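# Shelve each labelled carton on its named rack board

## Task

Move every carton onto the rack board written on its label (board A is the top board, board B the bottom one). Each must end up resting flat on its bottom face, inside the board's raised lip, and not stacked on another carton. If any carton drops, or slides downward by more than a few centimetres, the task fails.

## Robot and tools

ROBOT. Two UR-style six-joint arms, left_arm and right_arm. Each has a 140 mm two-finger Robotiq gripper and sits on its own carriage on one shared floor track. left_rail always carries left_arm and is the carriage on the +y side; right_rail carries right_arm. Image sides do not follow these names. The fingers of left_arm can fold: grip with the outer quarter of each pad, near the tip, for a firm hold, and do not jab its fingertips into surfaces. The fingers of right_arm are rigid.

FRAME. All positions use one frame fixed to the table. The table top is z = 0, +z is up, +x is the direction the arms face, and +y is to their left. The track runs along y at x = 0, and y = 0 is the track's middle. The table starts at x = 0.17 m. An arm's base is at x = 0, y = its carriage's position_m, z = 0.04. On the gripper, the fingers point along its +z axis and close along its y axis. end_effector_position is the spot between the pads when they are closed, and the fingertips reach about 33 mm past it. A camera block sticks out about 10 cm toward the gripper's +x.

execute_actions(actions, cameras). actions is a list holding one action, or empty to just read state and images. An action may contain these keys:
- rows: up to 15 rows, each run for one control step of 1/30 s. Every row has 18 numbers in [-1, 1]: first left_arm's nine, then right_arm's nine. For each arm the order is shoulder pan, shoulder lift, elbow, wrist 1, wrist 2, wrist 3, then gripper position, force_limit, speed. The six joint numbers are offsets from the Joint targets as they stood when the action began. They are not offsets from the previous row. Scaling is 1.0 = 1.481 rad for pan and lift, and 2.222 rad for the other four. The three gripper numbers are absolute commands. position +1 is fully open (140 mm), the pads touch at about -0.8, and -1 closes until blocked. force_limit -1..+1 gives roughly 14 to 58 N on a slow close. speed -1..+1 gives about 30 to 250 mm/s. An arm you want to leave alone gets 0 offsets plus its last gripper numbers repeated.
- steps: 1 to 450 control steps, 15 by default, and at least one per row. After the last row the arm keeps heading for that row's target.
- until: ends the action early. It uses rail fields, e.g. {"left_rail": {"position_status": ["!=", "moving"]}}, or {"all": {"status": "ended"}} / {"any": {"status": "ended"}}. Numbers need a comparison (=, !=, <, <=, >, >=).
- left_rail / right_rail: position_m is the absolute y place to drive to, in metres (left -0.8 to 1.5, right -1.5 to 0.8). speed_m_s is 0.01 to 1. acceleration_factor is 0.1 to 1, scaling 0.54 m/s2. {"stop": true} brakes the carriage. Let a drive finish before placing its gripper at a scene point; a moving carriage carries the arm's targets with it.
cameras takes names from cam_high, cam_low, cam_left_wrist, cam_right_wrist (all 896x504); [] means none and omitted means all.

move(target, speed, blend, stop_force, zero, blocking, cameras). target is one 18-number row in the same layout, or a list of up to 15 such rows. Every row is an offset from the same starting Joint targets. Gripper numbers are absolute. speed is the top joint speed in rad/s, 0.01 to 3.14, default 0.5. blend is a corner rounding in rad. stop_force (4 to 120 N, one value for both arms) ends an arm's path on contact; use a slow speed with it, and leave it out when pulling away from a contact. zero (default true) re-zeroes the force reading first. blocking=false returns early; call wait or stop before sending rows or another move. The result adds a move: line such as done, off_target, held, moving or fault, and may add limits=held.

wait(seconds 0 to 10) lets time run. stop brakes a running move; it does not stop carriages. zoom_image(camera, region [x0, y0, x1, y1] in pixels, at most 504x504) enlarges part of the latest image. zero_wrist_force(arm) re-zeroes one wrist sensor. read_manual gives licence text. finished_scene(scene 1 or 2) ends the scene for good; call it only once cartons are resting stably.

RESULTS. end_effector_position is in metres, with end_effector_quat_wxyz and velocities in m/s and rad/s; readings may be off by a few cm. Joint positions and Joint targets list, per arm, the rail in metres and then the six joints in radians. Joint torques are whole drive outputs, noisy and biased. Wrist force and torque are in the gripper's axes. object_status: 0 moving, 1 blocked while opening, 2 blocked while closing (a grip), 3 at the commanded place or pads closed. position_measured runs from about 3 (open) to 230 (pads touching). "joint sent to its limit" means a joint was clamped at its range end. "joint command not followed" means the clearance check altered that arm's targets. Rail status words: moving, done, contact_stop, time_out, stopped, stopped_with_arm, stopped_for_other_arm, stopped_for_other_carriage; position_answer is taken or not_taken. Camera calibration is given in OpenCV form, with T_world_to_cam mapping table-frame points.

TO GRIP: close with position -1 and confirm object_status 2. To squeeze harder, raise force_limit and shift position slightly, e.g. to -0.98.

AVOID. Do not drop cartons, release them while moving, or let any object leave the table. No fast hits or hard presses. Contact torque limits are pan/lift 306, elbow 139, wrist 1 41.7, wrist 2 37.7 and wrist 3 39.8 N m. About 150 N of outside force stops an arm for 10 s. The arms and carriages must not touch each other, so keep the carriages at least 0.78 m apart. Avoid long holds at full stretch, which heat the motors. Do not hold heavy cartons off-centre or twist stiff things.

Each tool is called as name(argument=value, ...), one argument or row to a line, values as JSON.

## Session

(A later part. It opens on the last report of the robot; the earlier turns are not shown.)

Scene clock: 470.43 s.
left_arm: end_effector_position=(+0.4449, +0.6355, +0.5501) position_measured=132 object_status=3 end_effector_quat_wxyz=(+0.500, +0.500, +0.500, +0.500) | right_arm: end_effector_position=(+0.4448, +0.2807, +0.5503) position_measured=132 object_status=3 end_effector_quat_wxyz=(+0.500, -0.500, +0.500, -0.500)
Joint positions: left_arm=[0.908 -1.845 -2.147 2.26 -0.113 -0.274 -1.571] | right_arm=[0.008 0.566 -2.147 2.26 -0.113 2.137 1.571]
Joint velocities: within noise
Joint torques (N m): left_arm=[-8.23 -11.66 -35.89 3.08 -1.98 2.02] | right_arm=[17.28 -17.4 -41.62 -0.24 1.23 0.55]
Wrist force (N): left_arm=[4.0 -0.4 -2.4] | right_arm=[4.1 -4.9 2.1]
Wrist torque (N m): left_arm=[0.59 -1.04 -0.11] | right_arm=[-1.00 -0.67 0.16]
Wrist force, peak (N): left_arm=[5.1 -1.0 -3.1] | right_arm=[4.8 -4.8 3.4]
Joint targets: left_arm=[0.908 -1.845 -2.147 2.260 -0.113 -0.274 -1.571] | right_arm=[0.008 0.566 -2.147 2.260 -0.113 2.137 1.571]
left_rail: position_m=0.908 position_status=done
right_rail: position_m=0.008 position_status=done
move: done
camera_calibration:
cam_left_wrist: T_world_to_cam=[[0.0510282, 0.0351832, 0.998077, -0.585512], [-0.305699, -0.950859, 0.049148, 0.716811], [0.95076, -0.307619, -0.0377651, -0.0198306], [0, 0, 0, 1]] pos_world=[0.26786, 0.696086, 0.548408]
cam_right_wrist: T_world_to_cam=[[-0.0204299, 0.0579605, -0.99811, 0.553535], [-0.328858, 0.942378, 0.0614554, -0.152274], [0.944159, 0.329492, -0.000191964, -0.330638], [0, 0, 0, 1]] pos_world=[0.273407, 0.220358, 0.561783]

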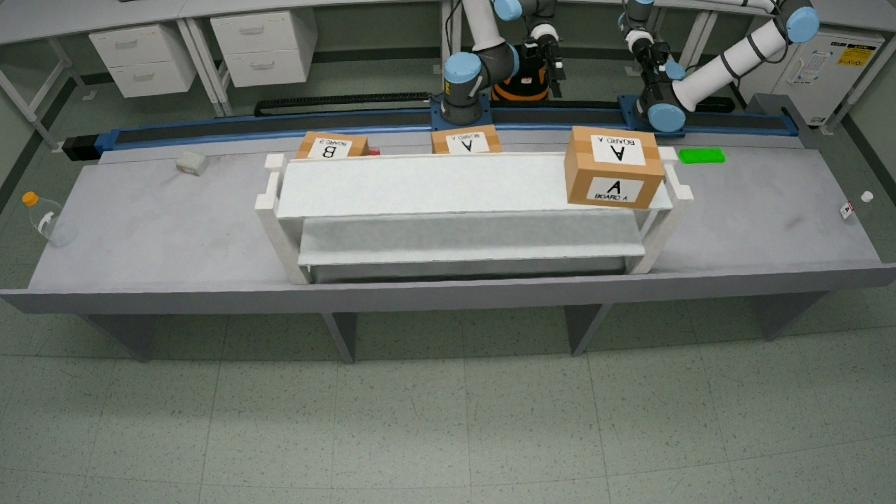

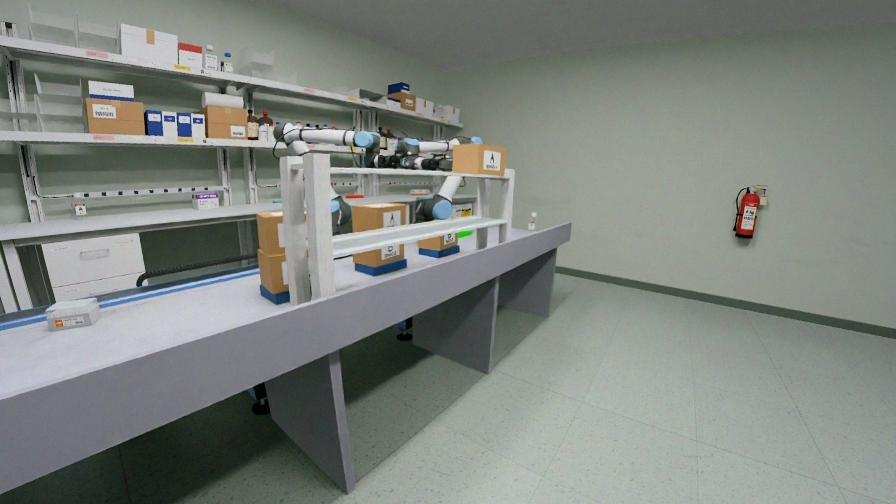

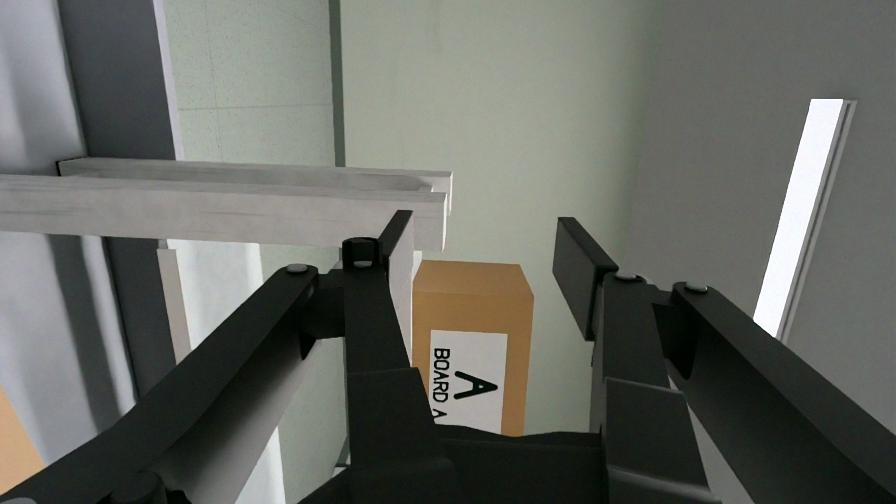

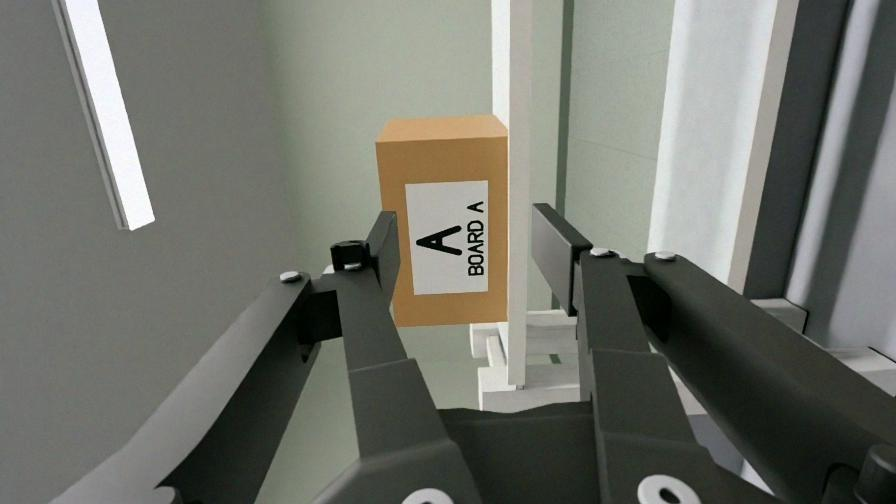

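move(
  target=[
    [0,0.2341,0.1796,-0.3356,0,0,-0.03,1,1,0,0.2341,0.1796,-0.3356,0,0,-0.03,1,1],
    [0.0197,0.5703,0.2168,-0.5969,0.0131,0,-0.03,1,1,-0.0111,0.5703,0.2168,-0.5969,-0.0075,0,-0.03,1,1],
  ],
  speed=0.35,
)

zoom_image(
  camera="cam_low",
  region=[340, 150, 500, 290],
)

Scene clock: 501.07 s.
left_arm: end_effector_position=(+0.4520, +0.6356, +0.1250) position_measured=132 object_status=3 end_effector_quat_wxyz=(+0.500, +0.500, +0.500, +0.500) | right_arm: end_effector_position=(+0.4520, +0.2807, +0.1251) position_measured=132 object_status=3 end_effector_quat_wxyz=(+0.500, -0.500, +0.500, -0.500)
Joint positions: left_arm=[0.908 -1.816 -1.303 2.742 -1.439 -0.245 -1.571] | right_arm=[0.008 0.55 -1.302 2.742 -1.44 2.12 1.571]
Joint velocities: within noise
Joint torques (N m): left_arm=[10.64 -10.91 2.01 -1.3 1.56 2.11] | right_arm=[-12.09 -16.21 -1.24 -3.99 -2.1 0.33]
Wrist force (N): left_arm=[4.1 -0.6 -1.8] | right_arm=[3.8 -5.0 2.3]
Wrist torque (N m): left_arm=[0.52 -1.07 -0.12] | right_arm=[-1.01 -0.59 0.15]
Wrist force, peak (N): left_arm=[4.9 1.5 -2.2] | right_arm=[4.4 -6.6 1.7]
Joint targets: left_arm=[0.908 -1.816 -1.302 2.742 -1.439 -0.245 -1.571] | right_arm=[0.008 0.550 -1.302 2.742 -1.440 2.120 1.571]
left_rail: position_m=0.908 position_status=done
right_rail: position_m=0.008 position_status=done
move: done
camera_calibration:
cam_left_wrist: T_world_to_cam=[[0.0509634, 0.034995, 0.998087, -0.161547], [-0.305618, -0.950895, 0.0489455, 0.73999], [0.950789, -0.307528, -0.0377657, -0.0426722], [0, 0, 0, 1]] pos_world=[0.27496, 0.696184, 0.123408]
cam_right_wrist: T_world_to_cam=[[-0.0206324, 0.0578933, -0.99811, 0.129257], [-0.329055, 0.942309, 0.0614588, -0.123699], [0.944085, 0.329701, -0.000392007, -0.337516], [0, 0, 0, 1]] pos_world=[0.280607, 0.220359, 0.136483]

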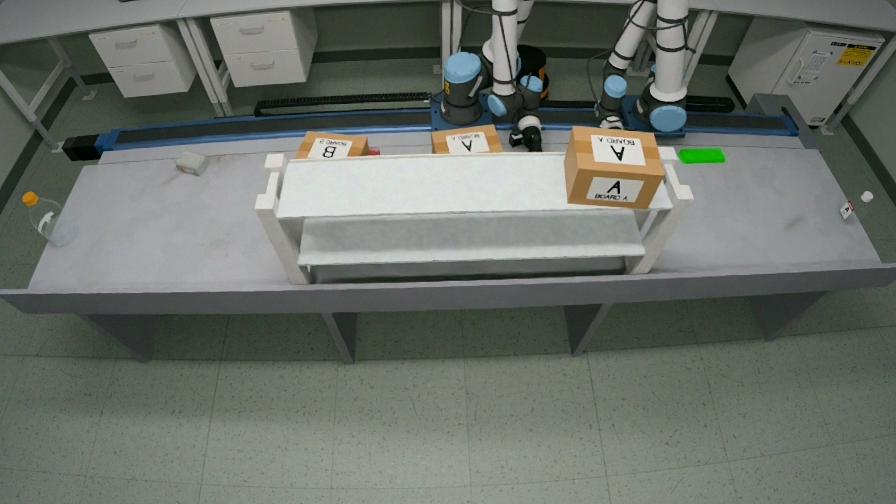

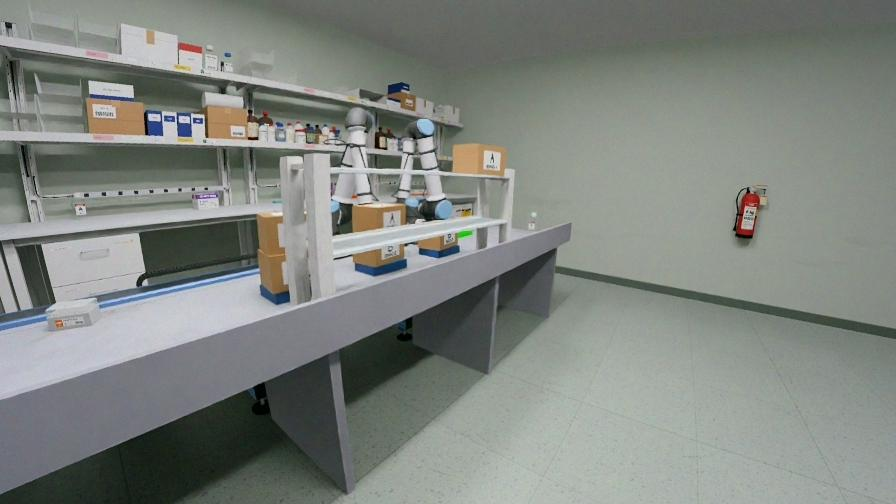

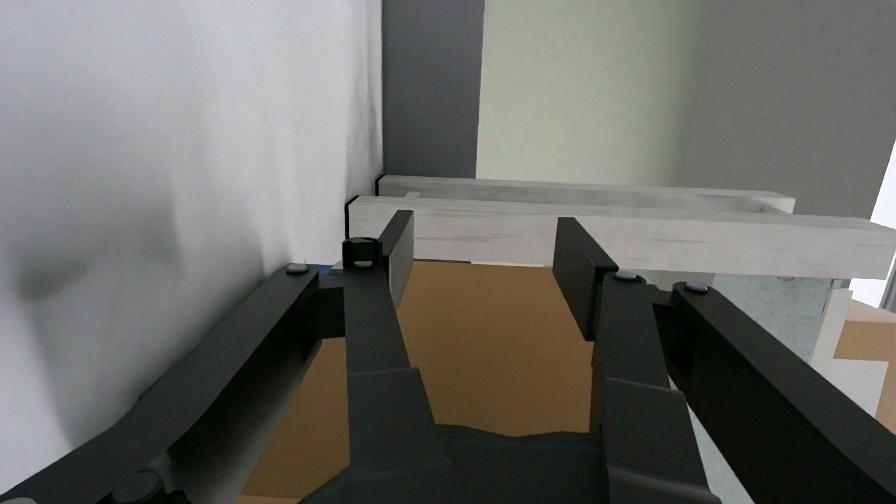

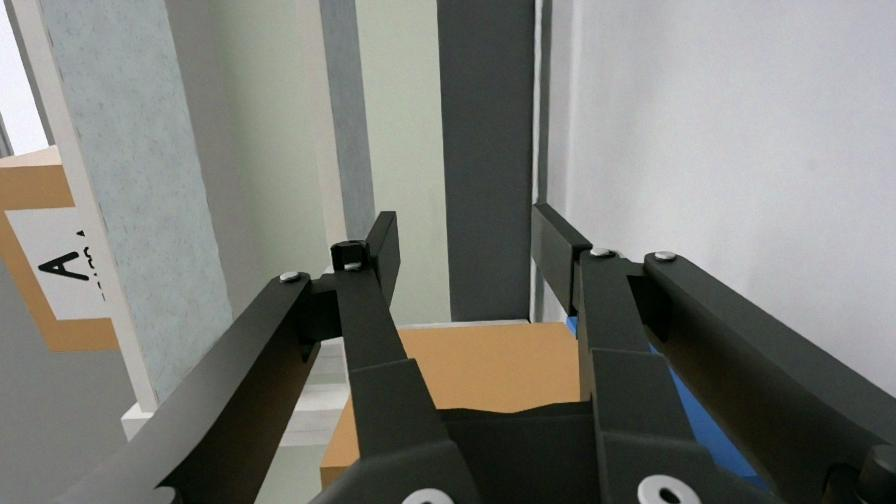

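Scaled by 3.150.

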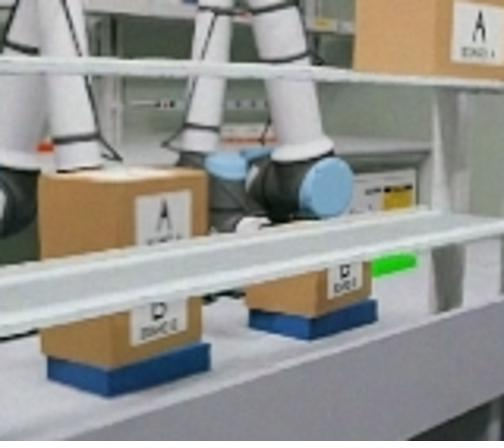

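move(
  target=[0.0330,0.0279,-0.0530,0.0340,0.0220,0,-0.03,1,1,0.1201,0.0279,-0.0530,0.0340,0.0800,0,-0.03,1,1],
  speed=0.03,
  stop_force=18,
  cameras=[],
)

Scene clock: 514.43 s.
left_arm: end_effector_position=(+0.4515, +0.5885, +0.1249) position_measured=132 object_status=3 end_effector_quat_wxyz=(+0.500, +0.500, +0.500, +0.500) | right_arm: end_effector_position=(+0.4538, +0.3271, +0.1251) position_measured=132 object_status=3 end_effector_quat_wxyz=(+0.501, -0.500, +0.500, -0.500)
Joint positions: left_arm=[0.908 -1.777 -1.27 2.65 -1.38 -0.207 -1.571] | right_arm=[0.008 0.689 -1.27 2.65 -1.381 2.259 1.571]
Joint velocities: within noise
Joint torques (N m): left_arm=[-19.28 -46.76 -12.99 -2.31 3.21 2.14] | right_arm=[-7.07 -56.88 -14.09 -4.09 -7.7 0.1]
Wrist force (N): left_arm=[22.1 -3.5 3.7] | right_arm=[21.9 -8.0 -2.9]
Wrist torque (N m): left_arm=[0.75 -0.54 -0.60] | right_arm=[-0.98 -1.34 0.54]
Wrist force, peak (N): left_arm=[27.7 -4.0 4.6] | right_arm=[29.8 -8.0 -3.3]
Joint targets: left_arm=[0.908 -1.777 -1.270 2.650 -1.380 -0.207 -1.571] | right_arm=[0.008 0.689 -1.270 2.650 -1.381 2.259 1.571]
left_rail: position_m=0.908 position_status=done
right_rail: position_m=0.008 position_status=done
move: contact (left_arm, right_arm); left_arm: the elbow is farthest, 0.026 rad from its target; right_arm: the shoulder pan is farthest, 0.039 rad from its target
No camera images: "cameras" was empty.

move(
  target=[0.0017,0.0014,-0.0027,0.0017,0.0011,0,-0.03,1,1,0.0060,0.0014,-0.0027,0.0017,0.0040,0,-0.03,1,1],
  speed=0.03,
  cameras=[],
)

Scene clock: 519.83 s.
left_arm: end_effector_position=(+0.4517, +0.5858, +0.1249) position_measured=132 object_status=3 end_effector_quat_wxyz=(+0.500, +0.500, +0.500, +0.500) | right_arm: end_effector_position=(+0.4536, +0.3300, +0.1251) position_measured=132 object_status=3 end_effector_quat_wxyz=(+0.500, -0.500, +0.500, -0.500)
Joint positions: left_arm=[0.908 -1.775 -1.268 2.644 -1.376 -0.204 -1.571] | right_arm=[0.008 0.698 -1.268 2.644 -1.377 2.268 1.571]
Joint velocities: within noise
Joint torques (N m): left_arm=[-30.45 -21.75 -61.13 -2.75 32.73 2.37] | right_arm=[51.1 -20.94 -55.46 -2.83 -17.17 0.32]
Wrist force (N): left_arm=[77.3 -2.2 17.7] | right_arm=[81.6 -17.6 -13.1]
Wrist torque (N m): left_arm=[0.87 0.61 -1.14] | right_arm=[-1.09 -3.19 0.62]
Wrist force, peak (N): left_arm=[77.3 -2.2 17.7] | right_arm=[81.6 -17.6 -13.1]
Joint targets: left_arm=[0.908 -1.775 -1.268 2.644 -1.376 -0.204 -1.571] | right_arm=[0.008 0.698 -1.268 2.644 -1.377 2.268 1.571]
left_rail: position_m=0.908 position_status=done
right_rail: position_m=0.008 position_status=done
move: done
No camera images: "cameras" was empty.

move(
  target=[
    [0,-0.0991,-0.0054,0.0715,0,0,-0.03,1,1,0,-0.0991,-0.0054,0.0715,0,0,-0.03,1,1],
    [0,-0.1895,-0.0161,0.1424,0,0,-0.03,1,1,0,-0.1895,-0.0161,0.1424,0,0,-0.03,1,1],
    [0,-0.2685,-0.0312,0.2102,0,0,-0.03,1,1,0,-0.2685,-0.0312,0.2102,0,0,-0.03,1,1],
    [0,-0.3351,-0.0502,0.2735,0,0,-0.03,1,1,0,-0.3351,-0.0502,0.2735,0,0,-0.03,1,1],
    [0,-0.3893,-0.0723,0.3318,0,0,-0.03,1,1,0,-0.3893,-0.0723,0.3318,0,0,-0.03,1,1],
  ],
  speed=0.12,
  blend=0.01,
  cameras=["cam_low"],
)

zoom_image(
  camera="cam_low",
  region=[390, 150, 550, 290],
)

Scene clock: 547.33 s.
left_arm: end_effector_position=(+0.4517, +0.5855, +0.3499) position_measured=132 object_status=3 end_effector_quat_wxyz=(+0.500, +0.500, +0.500, +0.500) | right_arm: end_effector_position=(+0.4535, +0.3302, +0.3503) position_measured=132 object_status=3 end_effector_quat_wxyz=(+0.501, -0.500, +0.500, -0.500)
Joint positions: left_arm=[0.908 -1.775 -1.845 2.483 -0.639 -0.204 -1.571] | right_arm=[0.008 0.698 -1.844 2.483 -0.64 2.268 1.571]
Joint velocities: within noise
Joint torques (N m): left_arm=[-47.93 -14.17 -76.82 -3.32 34.72 2.03] | right_arm=[25.22 -28.24 -81.34 -6.81 -28.86 -0.04]
Wrist force (N): left_arm=[80.2 -6.6 17.0] | right_arm=[77.2 4.8 -15.4]
Wrist torque (N m): left_arm=[1.12 0.69 -0.64] | right_arm=[-0.63 -3.02 0.47]
Wrist force, peak (N): left_arm=[99.5 -7.0 22.2] | right_arm=[95.9 4.7 -20.0]
Joint targets: left_arm=[0.908 -1.775 -1.845 2.483 -0.639 -0.204 -1.571] | right_arm=[0.008 0.698 -1.845 2.483 -0.640 2.268 1.571]
left_rail: position_m=0.908 position_status=done
right_rail: position_m=0.008 position_status=done
move: done
Images, in order (width x height): cam_low 896x504.

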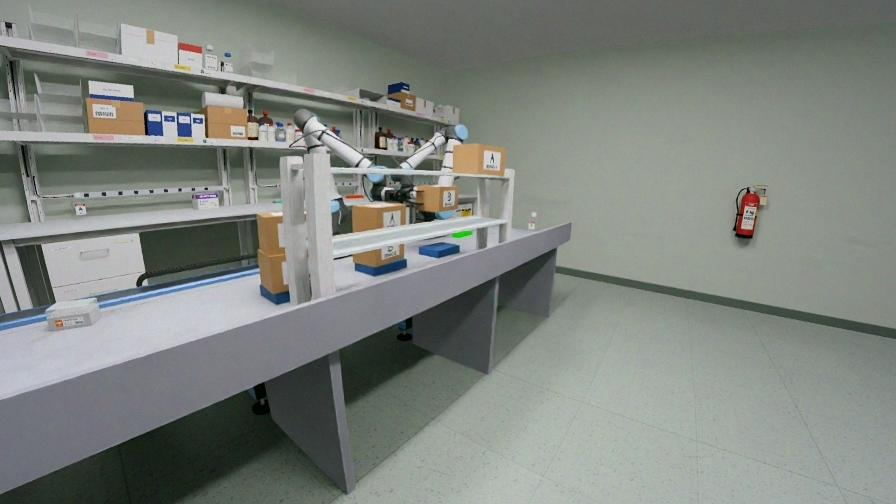

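Scaled by 3.150.

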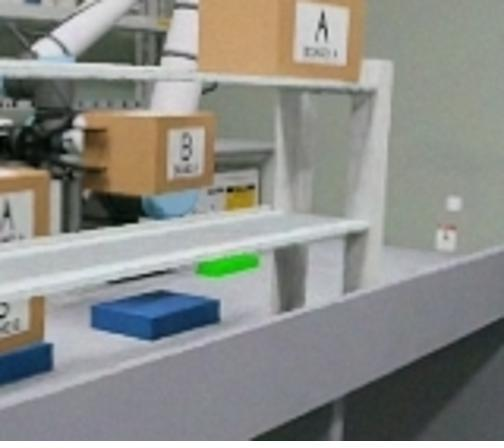

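move(
  target=[
    [0.0947,0.0431,-0.0195,-0.0093,0.0631,0,-0.03,1,1,-0.0781,0.0096,-0.0042,-0.0022,-0.0521,0,-0.03,1,1],
    [0.1781,0.0866,-0.0415,-0.0162,0.1187,0,-0.03,1,1,-0.1470,0.0275,-0.0122,-0.0062,-0.0980,0,-0.03,1,1],
    [0.2508,0.1300,-0.0658,-0.0208,0.1671,0,-0.03,1,1,-0.2060,0.0517,-0.0237,-0.0108,-0.1373,0,-0.03,1,1],
    [0.3140,0.1725,-0.0922,-0.0228,0.2093,0,-0.03,1,1,-0.2562,0.0810,-0.0385,-0.0154,-0.1707,0,-0.03,1,1],
  ],
  speed=0.15,
  blend=0.01,
  cameras=["cam_low"],
)

zoom_image(
  camera="cam_low",
  region=[390, 150, 550, 290],
)

Scene clock: 601.53 s.
left_arm: end_effector_position=(+0.5487, +0.5594, +0.3496) position_measured=132 object_status=3 end_effector_quat_wxyz=(+0.499, +0.500, +0.500, +0.501) | right_arm: end_effector_position=(+0.5615, +0.3012, +0.3506) position_measured=132 object_status=3 end_effector_quat_wxyz=(+0.501, -0.500, +0.500, -0.500)
Joint positions: left_arm=[0.908 -1.476 -1.696 2.375 -0.678 0.091 -1.571] | right_arm=[0.008 0.43 -1.783 2.441 -0.659 2.001 1.571]
Joint velocities: within noise
Joint torques (N m): left_arm=[-38.7 -23.35 -61.85 -4.39 20.24 0.44] | right_arm=[27.74 -10.7 -66.6 -7.54 -26.29 -0.02]
Wrist force (N): left_arm=[78.4 -3.2 13.7] | right_arm=[75.7 8.1 -11.7]
Wrist torque (N m): left_arm=[0.92 0.64 -1.02] | right_arm=[-0.82 -3.00 -0.17]
Wrist force, peak (N): left_arm=[109.0 -4.8 24.4] | right_arm=[105.3 7.0 -21.5]
Joint targets: left_arm=[0.908 -1.476 -1.696 2.375 -0.678 0.091 -1.571] | right_arm=[0.008 0.430 -1.783 2.441 -0.659 2.001 1.571]
Tool commands: left_gripper/position=-0.027451 left_gripper/force_limit=+1.0 left_gripper/speed=+1.0 right_gripper/position=-0.03 right_gripper/force_limit=+1.0 right_gripper/speed=+1.0
TORQUE FAULT: the external load on joint 6 (wrist 2) of the left arm reached its load limit, and that arm stopped for 10 seconds. A torque fault puts only its own arm into a fault stop. That arm's remaining commands of this call were not run. That arm's target is now where it stood when the stop ended, not its last command. That arm keeps its grip as last carried out and accepts commands again: back off and push less far. That arm stops again whenever a joint's load reaches its limit.
left_rail: position_m=0.908 position_status=done
right_rail: position_m=0.008 position_status=done
move: fault (left_arm), off_target (right_arm; braked at the fault stop of left_arm); path passed 2 of 4 targets; left_arm: the wrist 2 is farthest, 0.170 rad from its target; right_arm: the shoulder pan is farthest, 0.112 rad from its target
Images, in order (width x height): cam_low 896x504.

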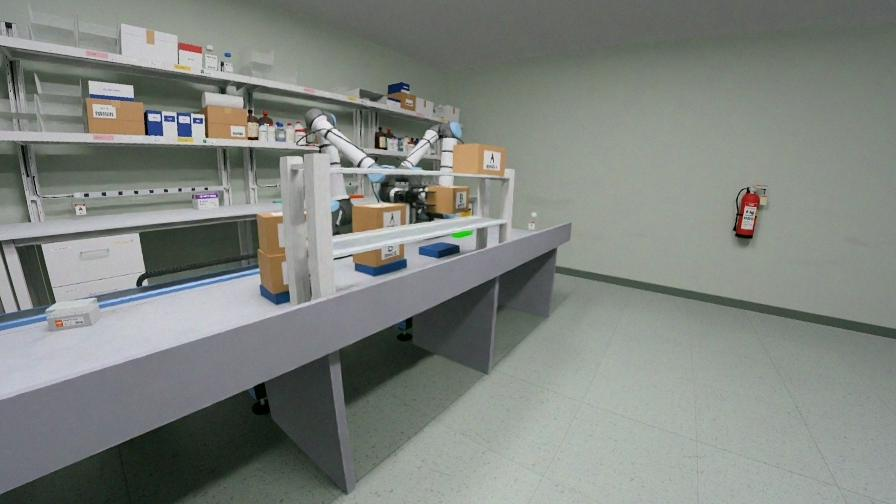

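Scaled by 3.150.

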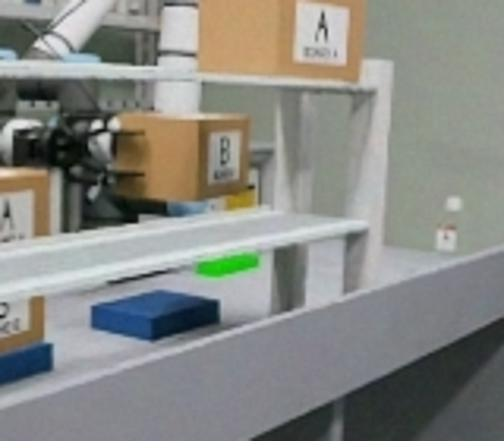

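move(
  target=[0.0498,0.0294,-0.0172,-0.0032,0.0350,0,-0.03,1,1,-0.0260,0.0099,-0.0048,-0.0023,-0.0178,0,-0.03,1,1],
  speed=0.04,
  cameras=["cam_low"],
)

zoom_image(
  camera="cam_low",
  region=[390, 150, 550, 290],
)

Scene clock: 616.43 s.
left_arm: end_effector_position=(+0.5780, +0.5499, +0.3500) position_measured=132 object_status=3 end_effector_quat_wxyz=(+0.500, +0.500, +0.500, +0.500) | right_arm: end_effector_position=(+0.5796, +0.2957, +0.3509) position_measured=132 object_status=3 end_effector_quat_wxyz=(+0.501, -0.499, +0.500, -0.500)
Joint positions: left_arm=[0.908 -1.403 -1.653 2.337 -0.685 0.168 -1.571] | right_arm=[0.008 0.392 -1.769 2.431 -0.664 1.961 1.571]
Joint velocities: within noise
Joint torques (N m): left_arm=[-53.84 0.45 -80.86 -12.62 42.45 0.38] | right_arm=[34.91 -8.34 -83.06 -16.87 -35.85 -0.26]
Wrist force (N): left_arm=[97.9 -2.8 21.5] | right_arm=[94.6 9.1 -19.0]
Wrist torque (N m): left_arm=[0.83 1.05 -1.11] | right_arm=[-0.88 -3.58 -0.27]
Wrist force, peak (N): left_arm=[97.9 -2.8 21.6] | right_arm=[94.8 9.1 -18.7]
Joint targets: left_arm=[0.908 -1.402 -1.652 2.337 -0.685 0.169 -1.571] | right_arm=[0.008 0.392 -1.769 2.431 -0.664 1.961 1.571]
left_rail: position_m=0.908 position_status=done
right_rail: position_m=0.008 position_status=done
move: done
Images, in order (width x height): cam_low 896x504.

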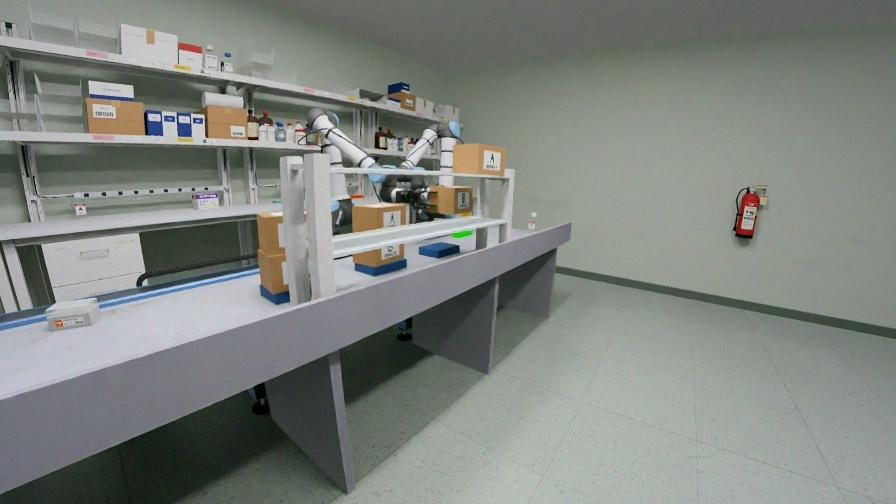

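Scaled by 3.150.

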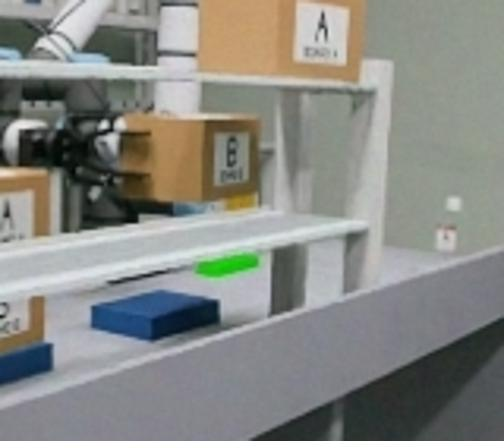

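move(
  target=[0.0047,0,0,0,0.0032,0,-0.03,1,1,-0.0047,0,0,0,-0.0032,0,-0.03,1,1],
  speed=0.03,
  cameras=[],
)

Scene clock: 636.53 s.
left_arm: end_effector_position=(+0.5805, +0.5513, +0.3501) position_measured=132 object_status=3 end_effector_quat_wxyz=(+0.500, +0.500, +0.500, +0.500) | right_arm: end_effector_position=(+0.5815, +0.2942, +0.3510) position_measured=132 object_status=3 end_effector_quat_wxyz=(+0.501, -0.500, +0.499, -0.500) end_effector_velocity=(+0.002, -0.002, +0.000) end_effector_angular_velocity=(+0.000, +0.000, -0.004)
Joint positions: left_arm=[0.908 -1.396 -1.652 2.337 -0.685 0.176 -1.571] | right_arm=[0.008 0.385 -1.769 2.431 -0.664 1.954 1.571]
Joint velocities: left_arm=[within noise] | right_arm=[0 -0.005 0 -0.001 0 -0.001 -0.001]
Joint torques (N m): left_arm=[-29.52 -5.81 -64.52 -8.24 26.75 0.38] | right_arm=[16.04 -10.13 -71.56 -13.32 -22.92 -0.46]
Wrist force (N): left_arm=[61.7 -3.3 12.8] | right_arm=[59.8 7.2 -11.6]
Wrist torque (N m): left_arm=[0.85 0.33 -0.83] | right_arm=[-1.02 -2.51 -0.28]
Wrist force, peak (N): left_arm=[98.5 -2.6 21.7] | right_arm=[95.2 8.9 -19.1]
Joint targets: left_arm=[0.908 -1.396 -1.652 2.337 -0.685 0.176 -1.571] | right_arm=[0.008 0.385 -1.769 2.431 -0.664 1.954 1.571]
left_rail: position_m=0.908 position_status=done
right_rail: position_m=0.008 position_status=done
move: done
No camera images: "cameras" was empty.

move(
  target=[
    [0.0624,0.0425,-0.0264,-0.0020,0.0415,0,-0.03,1,1,-0.0493,0.0292,-0.0149,-0.0046,-0.0328,0,-0.03,1,1],
    [0.1170,0.0841,-0.0545,-0.0015,0.0779,0,-0.03,1,1,-0.0912,0.0618,-0.0326,-0.0086,-0.0608,0,-0.03,1,1],
  ],
  speed=0.08,
  cameras=["cam_low","cam_left_wrist","cam_right_wrist"],
)

zoom_image(
  camera="cam_low",
  region=[390, 150, 550, 290],
)

Scene clock: 644.83 s.
left_arm: end_effector_position=(+0.6639, +0.5278, +0.3500) position_measured=132 object_status=3 end_effector_quat_wxyz=(+0.500, +0.500, +0.500, +0.500) | right_arm: end_effector_position=(+0.6649, +0.2711, +0.3509) position_measured=132 object_status=3 end_effector_quat_wxyz=(+0.501, -0.500, +0.499, -0.500)
Joint positions: left_arm=[0.908 -1.222 -1.528 2.216 -0.688 0.349 -1.571] | right_arm=[0.008 0.25 -1.677 2.358 -0.683 1.819 1.571]
Joint velocities: within noise
Joint torques (N m): left_arm=[-39.98 -13.78 -66.88 -3.26 29.57 0.46] | right_arm=[27.19 -21.61 -71.84 -13.97 -25.46 -0.74]
Wrist force (N): left_arm=[68.6 -2.2 14.6] | right_arm=[66.5 8.9 -12.7]
Wrist torque (N m): left_arm=[0.81 0.39 -0.96] | right_arm=[-1.01 -2.75 -0.48]
Wrist force, peak (N): left_arm=[79.3 -2.2 16.8] | right_arm=[76.6 8.8 -15.2]
Joint targets: left_arm=[0.908 -1.222 -1.528 2.216 -0.688 0.349 -1.571] | right_arm=[0.008 0.250 -1.677 2.358 -0.683 1.819 1.571]
left_rail: position_m=0.908 position_status=done
right_rail: position_m=0.008 position_status=done
move: done
camera_calibration:
cam_left_wrist: T_world_to_cam=[[0.05108, 0.0353819, 0.998068, -0.393422], [-0.30548, -0.950919, 0.0493446, 0.691042], [0.950827, -0.30741, -0.0377644, -0.268887], [0, 0, 0, 1]] pos_world=[0.486861, 0.588386, 0.348408]
cam_right_wrist: T_world_to_cam=[[-0.0187387, 0.0583262, -0.998122, 0.358267], [-0.330158, 0.941937, 0.0612414, -0.0576629], [0.94374, 0.330685, 0.00160621, -0.535982], [0, 0, 0, 1]] pos_world=[0.493503, 0.21066, 0.361986]
Images, in order (width x height): cam_low 896x504, cam_left_wrist 896x504, cam_right_wrist 896x504.

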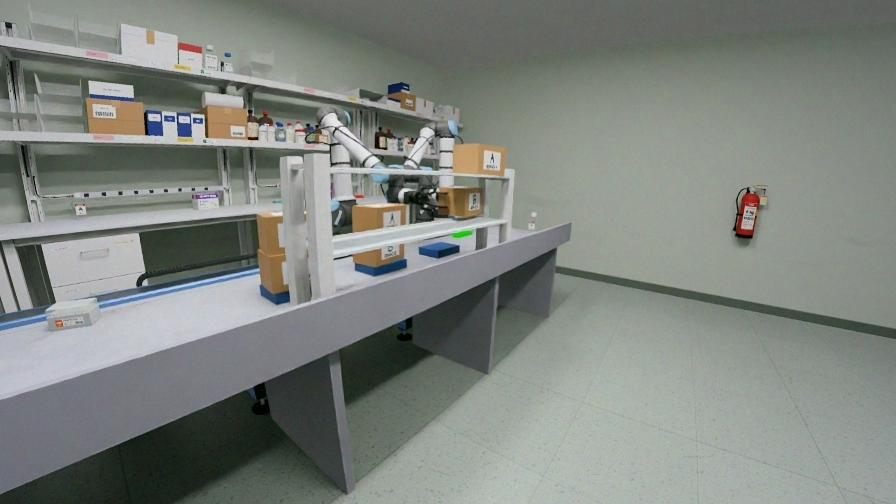

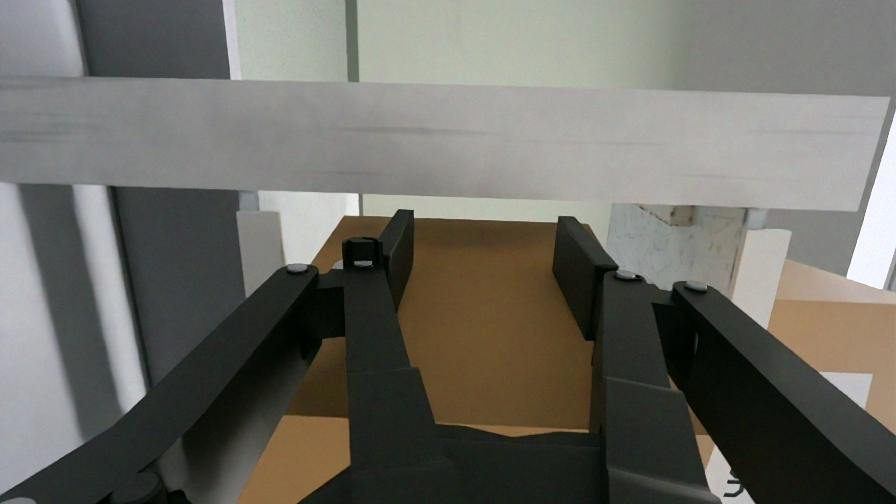

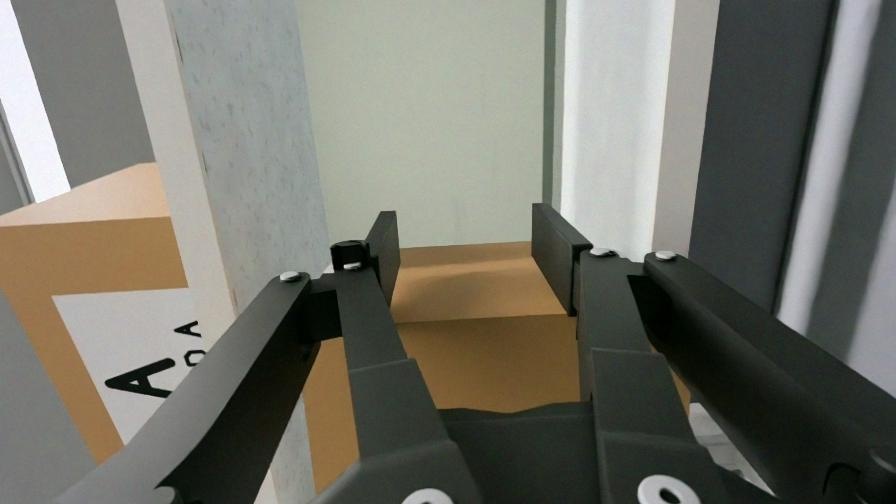

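Scaled by 3.150.

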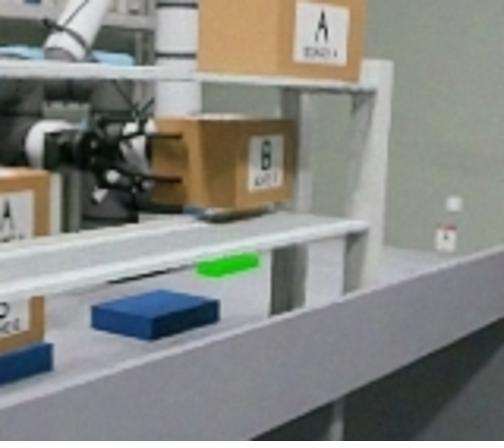

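move(
  target=[
    [-0.0094,0.0174,-0.0126,0.0009,-0.0063,0,-0.03,1,1,-0.0354,-0.0169,0.0094,0.0018,-0.0236,0,-0.03,1,1],
    [0.0411,0.0523,-0.0383,0.0033,0.0274,0,-0.03,1,1,-0.0588,0.0231,-0.0141,-0.0013,-0.0391,0,-0.03,1,1],
    [0.0862,0.0863,-0.0655,0.0079,0.0574,0,-0.03,1,1,-0.0769,0.0643,-0.0400,-0.0029,-0.0512,0,-0.03,1,1],
    [0.1260,0.1197,-0.0942,0.0144,0.0840,0,-0.03,1,1,-0.0903,0.1061,-0.0680,-0.0027,-0.0601,0,-0.03,1,1],
  ],
  speed=0.06,
  cameras=["cam_low","cam_left_wrist","cam_right_wrist"],
)

zoom_image(
  camera="cam_low",
  region=[390, 150, 550, 290],
)

Scene clock: 672.53 s.
left_arm: end_effector_position=(+0.7895, +0.4921, +0.3500) position_measured=132 object_status=3 end_effector_quat_wxyz=(+0.500, +0.500, +0.500, +0.500) | right_arm: end_effector_position=(+0.7903, +0.2362, +0.3509) position_measured=132 object_status=3 end_effector_quat_wxyz=(+0.501, -0.500, +0.499, -0.500)
Joint positions: left_arm=[0.908 -1.036 -1.351 2.007 -0.656 0.535 -1.571] | right_arm=[0.008 0.116 -1.52 2.207 -0.689 1.686 1.571]
Joint velocities: within noise
Joint torques (N m): left_arm=[-56.91 -33.73 -69.09 -4.02 33.94 0.32] | right_arm=[44.36 -33.28 -67.42 -6.05 -28.68 -1.19]
Wrist force (N): left_arm=[79.1 -4.2 17.3] | right_arm=[75.8 7.1 -15.2]
Wrist torque (N m): left_arm=[0.78 0.60 -0.82] | right_arm=[-1.00 -2.95 -0.02]
Wrist force, peak (N): left_arm=[79.6 -3.6 17.8] | right_arm=[76.9 7.7 -15.8]
Joint targets: left_arm=[0.908 -1.036 -1.351 2.007 -0.656 0.535 -1.571] | right_arm=[0.008 0.116 -1.520 2.207 -0.689 1.686 1.571]
left_rail: position_m=0.908 position_status=done
right_rail: position_m=0.008 position_status=done
move: done
camera_calibration:
cam_left_wrist: T_world_to_cam=[[0.0510814, 0.0353863, 0.998067, -0.398578], [-0.30548, -0.950919, 0.0493492, 0.695461], [0.950827, -0.30741, -0.0377645, -0.399286], [0, 0, 0, 1]] pos_world=[0.612461, 0.552686, 0.348408]
cam_right_wrist: T_world_to_cam=[[-0.0188203, 0.0579825, -0.99814, 0.36277], [-0.329974, 0.942021, 0.0609443, 0.0165912], [0.943802, 0.330507, 0.00140359, -0.642721], [0, 0, 0, 1]] pos_world=[0.618903, 0.17576, 0.361986]
Images, in order (width x height): cam_low 896x504, cam_left_wrist 896x504, cam_right_wrist 896x504.

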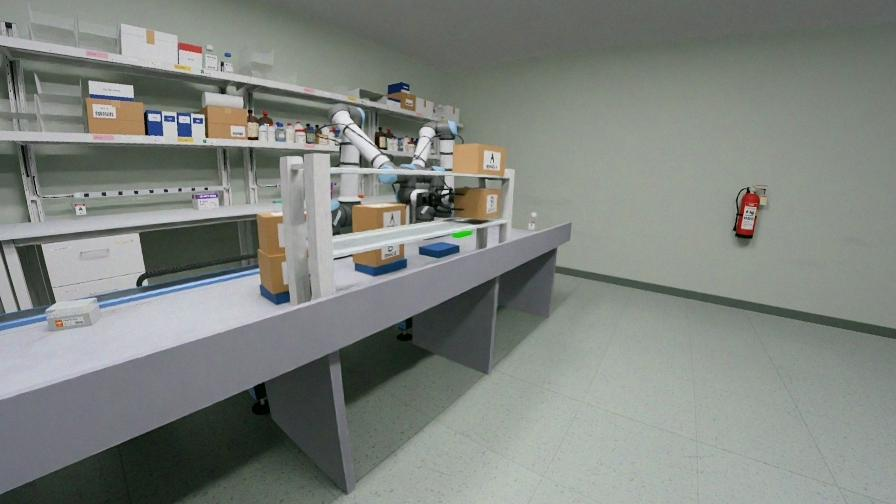

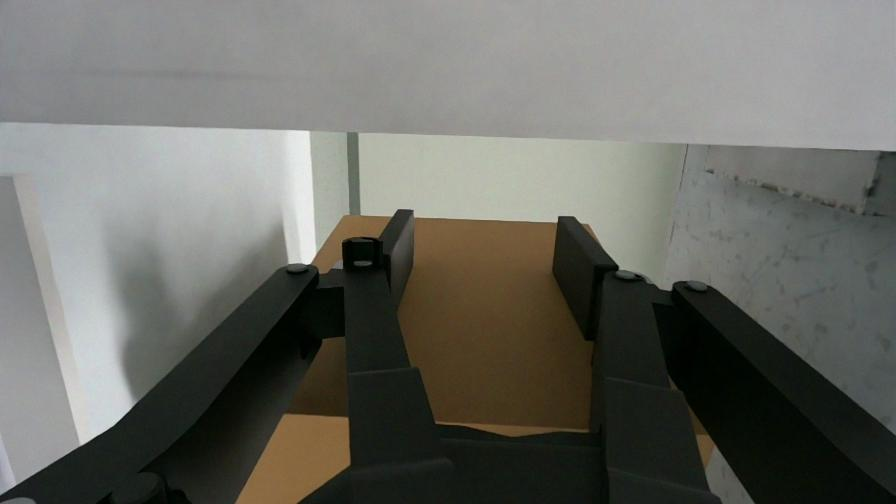

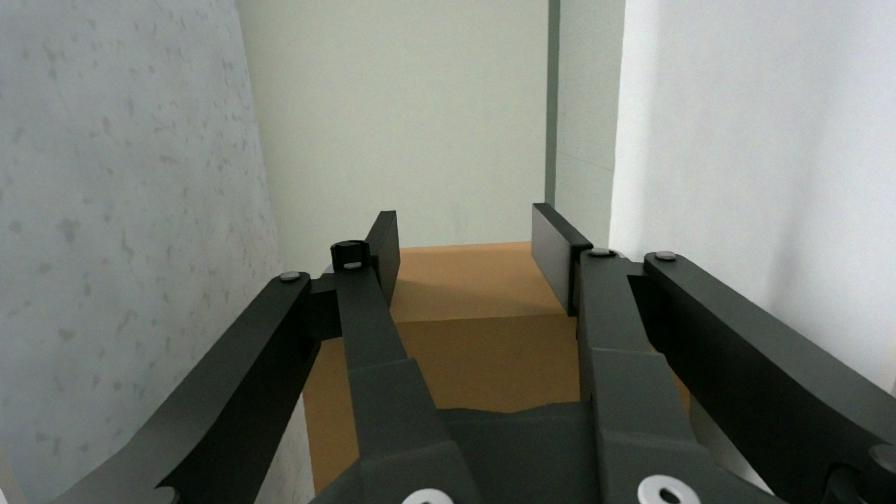

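Scaled by 3.150.

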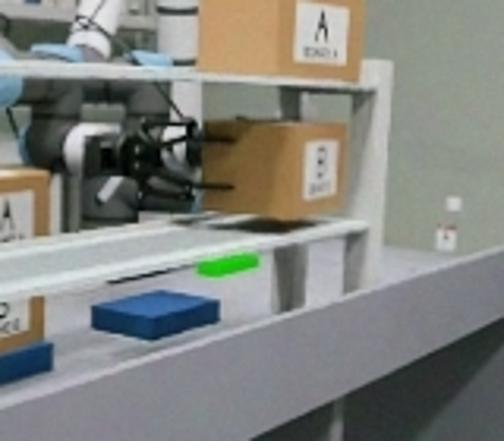

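move(
  target=[0,0.0297,0.0125,-0.0323,0,0,-0.03,1,1,0,0.0351,0.0141,-0.0375,0,0,-0.03,1,1],
  speed=0.02,
  cameras=["cam_low"],
)

zoom_image(
  camera="cam_low",
  region=[390, 150, 550, 290],
)

Scene clock: 687.93 s.
left_arm: end_effector_position=(+0.7896, +0.4920, +0.3122) position_measured=132 object_status=3 end_effector_quat_wxyz=(+0.500, +0.500, +0.500, +0.500) | right_arm: end_effector_position=(+0.7905, +0.2363, +0.3131) position_measured=132 object_status=3 end_effector_quat_wxyz=(+0.501, -0.500, +0.499, -0.500)
Joint positions: left_arm=[0.908 -1.036 -1.307 2.034 -0.728 0.536 -1.571] | right_arm=[0.008 0.116 -1.468 2.238 -0.773 1.685 1.571]
Joint velocities: within noise
Joint torques (N m): left_arm=[-57.77 7.33 -23.81 -2.14 24.03 0.32] | right_arm=[52.79 0.25 -15.56 2.19 -18.34 -1.35]
Wrist force (N): left_arm=[75.0 57.1 -1.1] | right_arm=[59.8 -39.2 -11.1]
Wrist torque (N m): left_arm=[4.16 -0.66 -0.53] | right_arm=[-2.93 -2.63 0.51]
Wrist force, peak (N): left_arm=[75.0 57.1 -1.1] | right_arm=[80.6 -30.2 -22.1]
Joint targets: left_arm=[0.908 -1.036 -1.307 2.035 -0.728 0.535 -1.571] | right_arm=[0.008 0.116 -1.468 2.239 -0.773 1.686 1.571]
left_rail: position_m=0.908 position_status=done
right_rail: position_m=0.008 position_status=done
move: done
Images, in order (width x height): cam_low 896x504.

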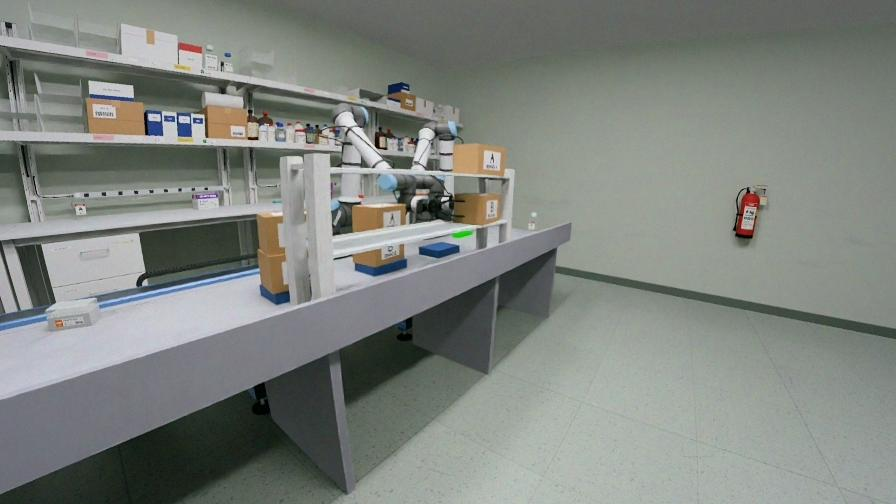

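Scaled by 3.150.

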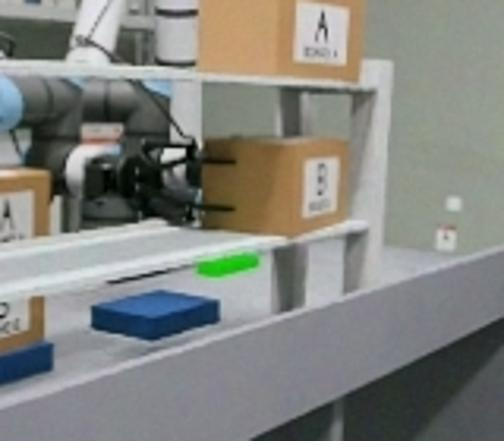

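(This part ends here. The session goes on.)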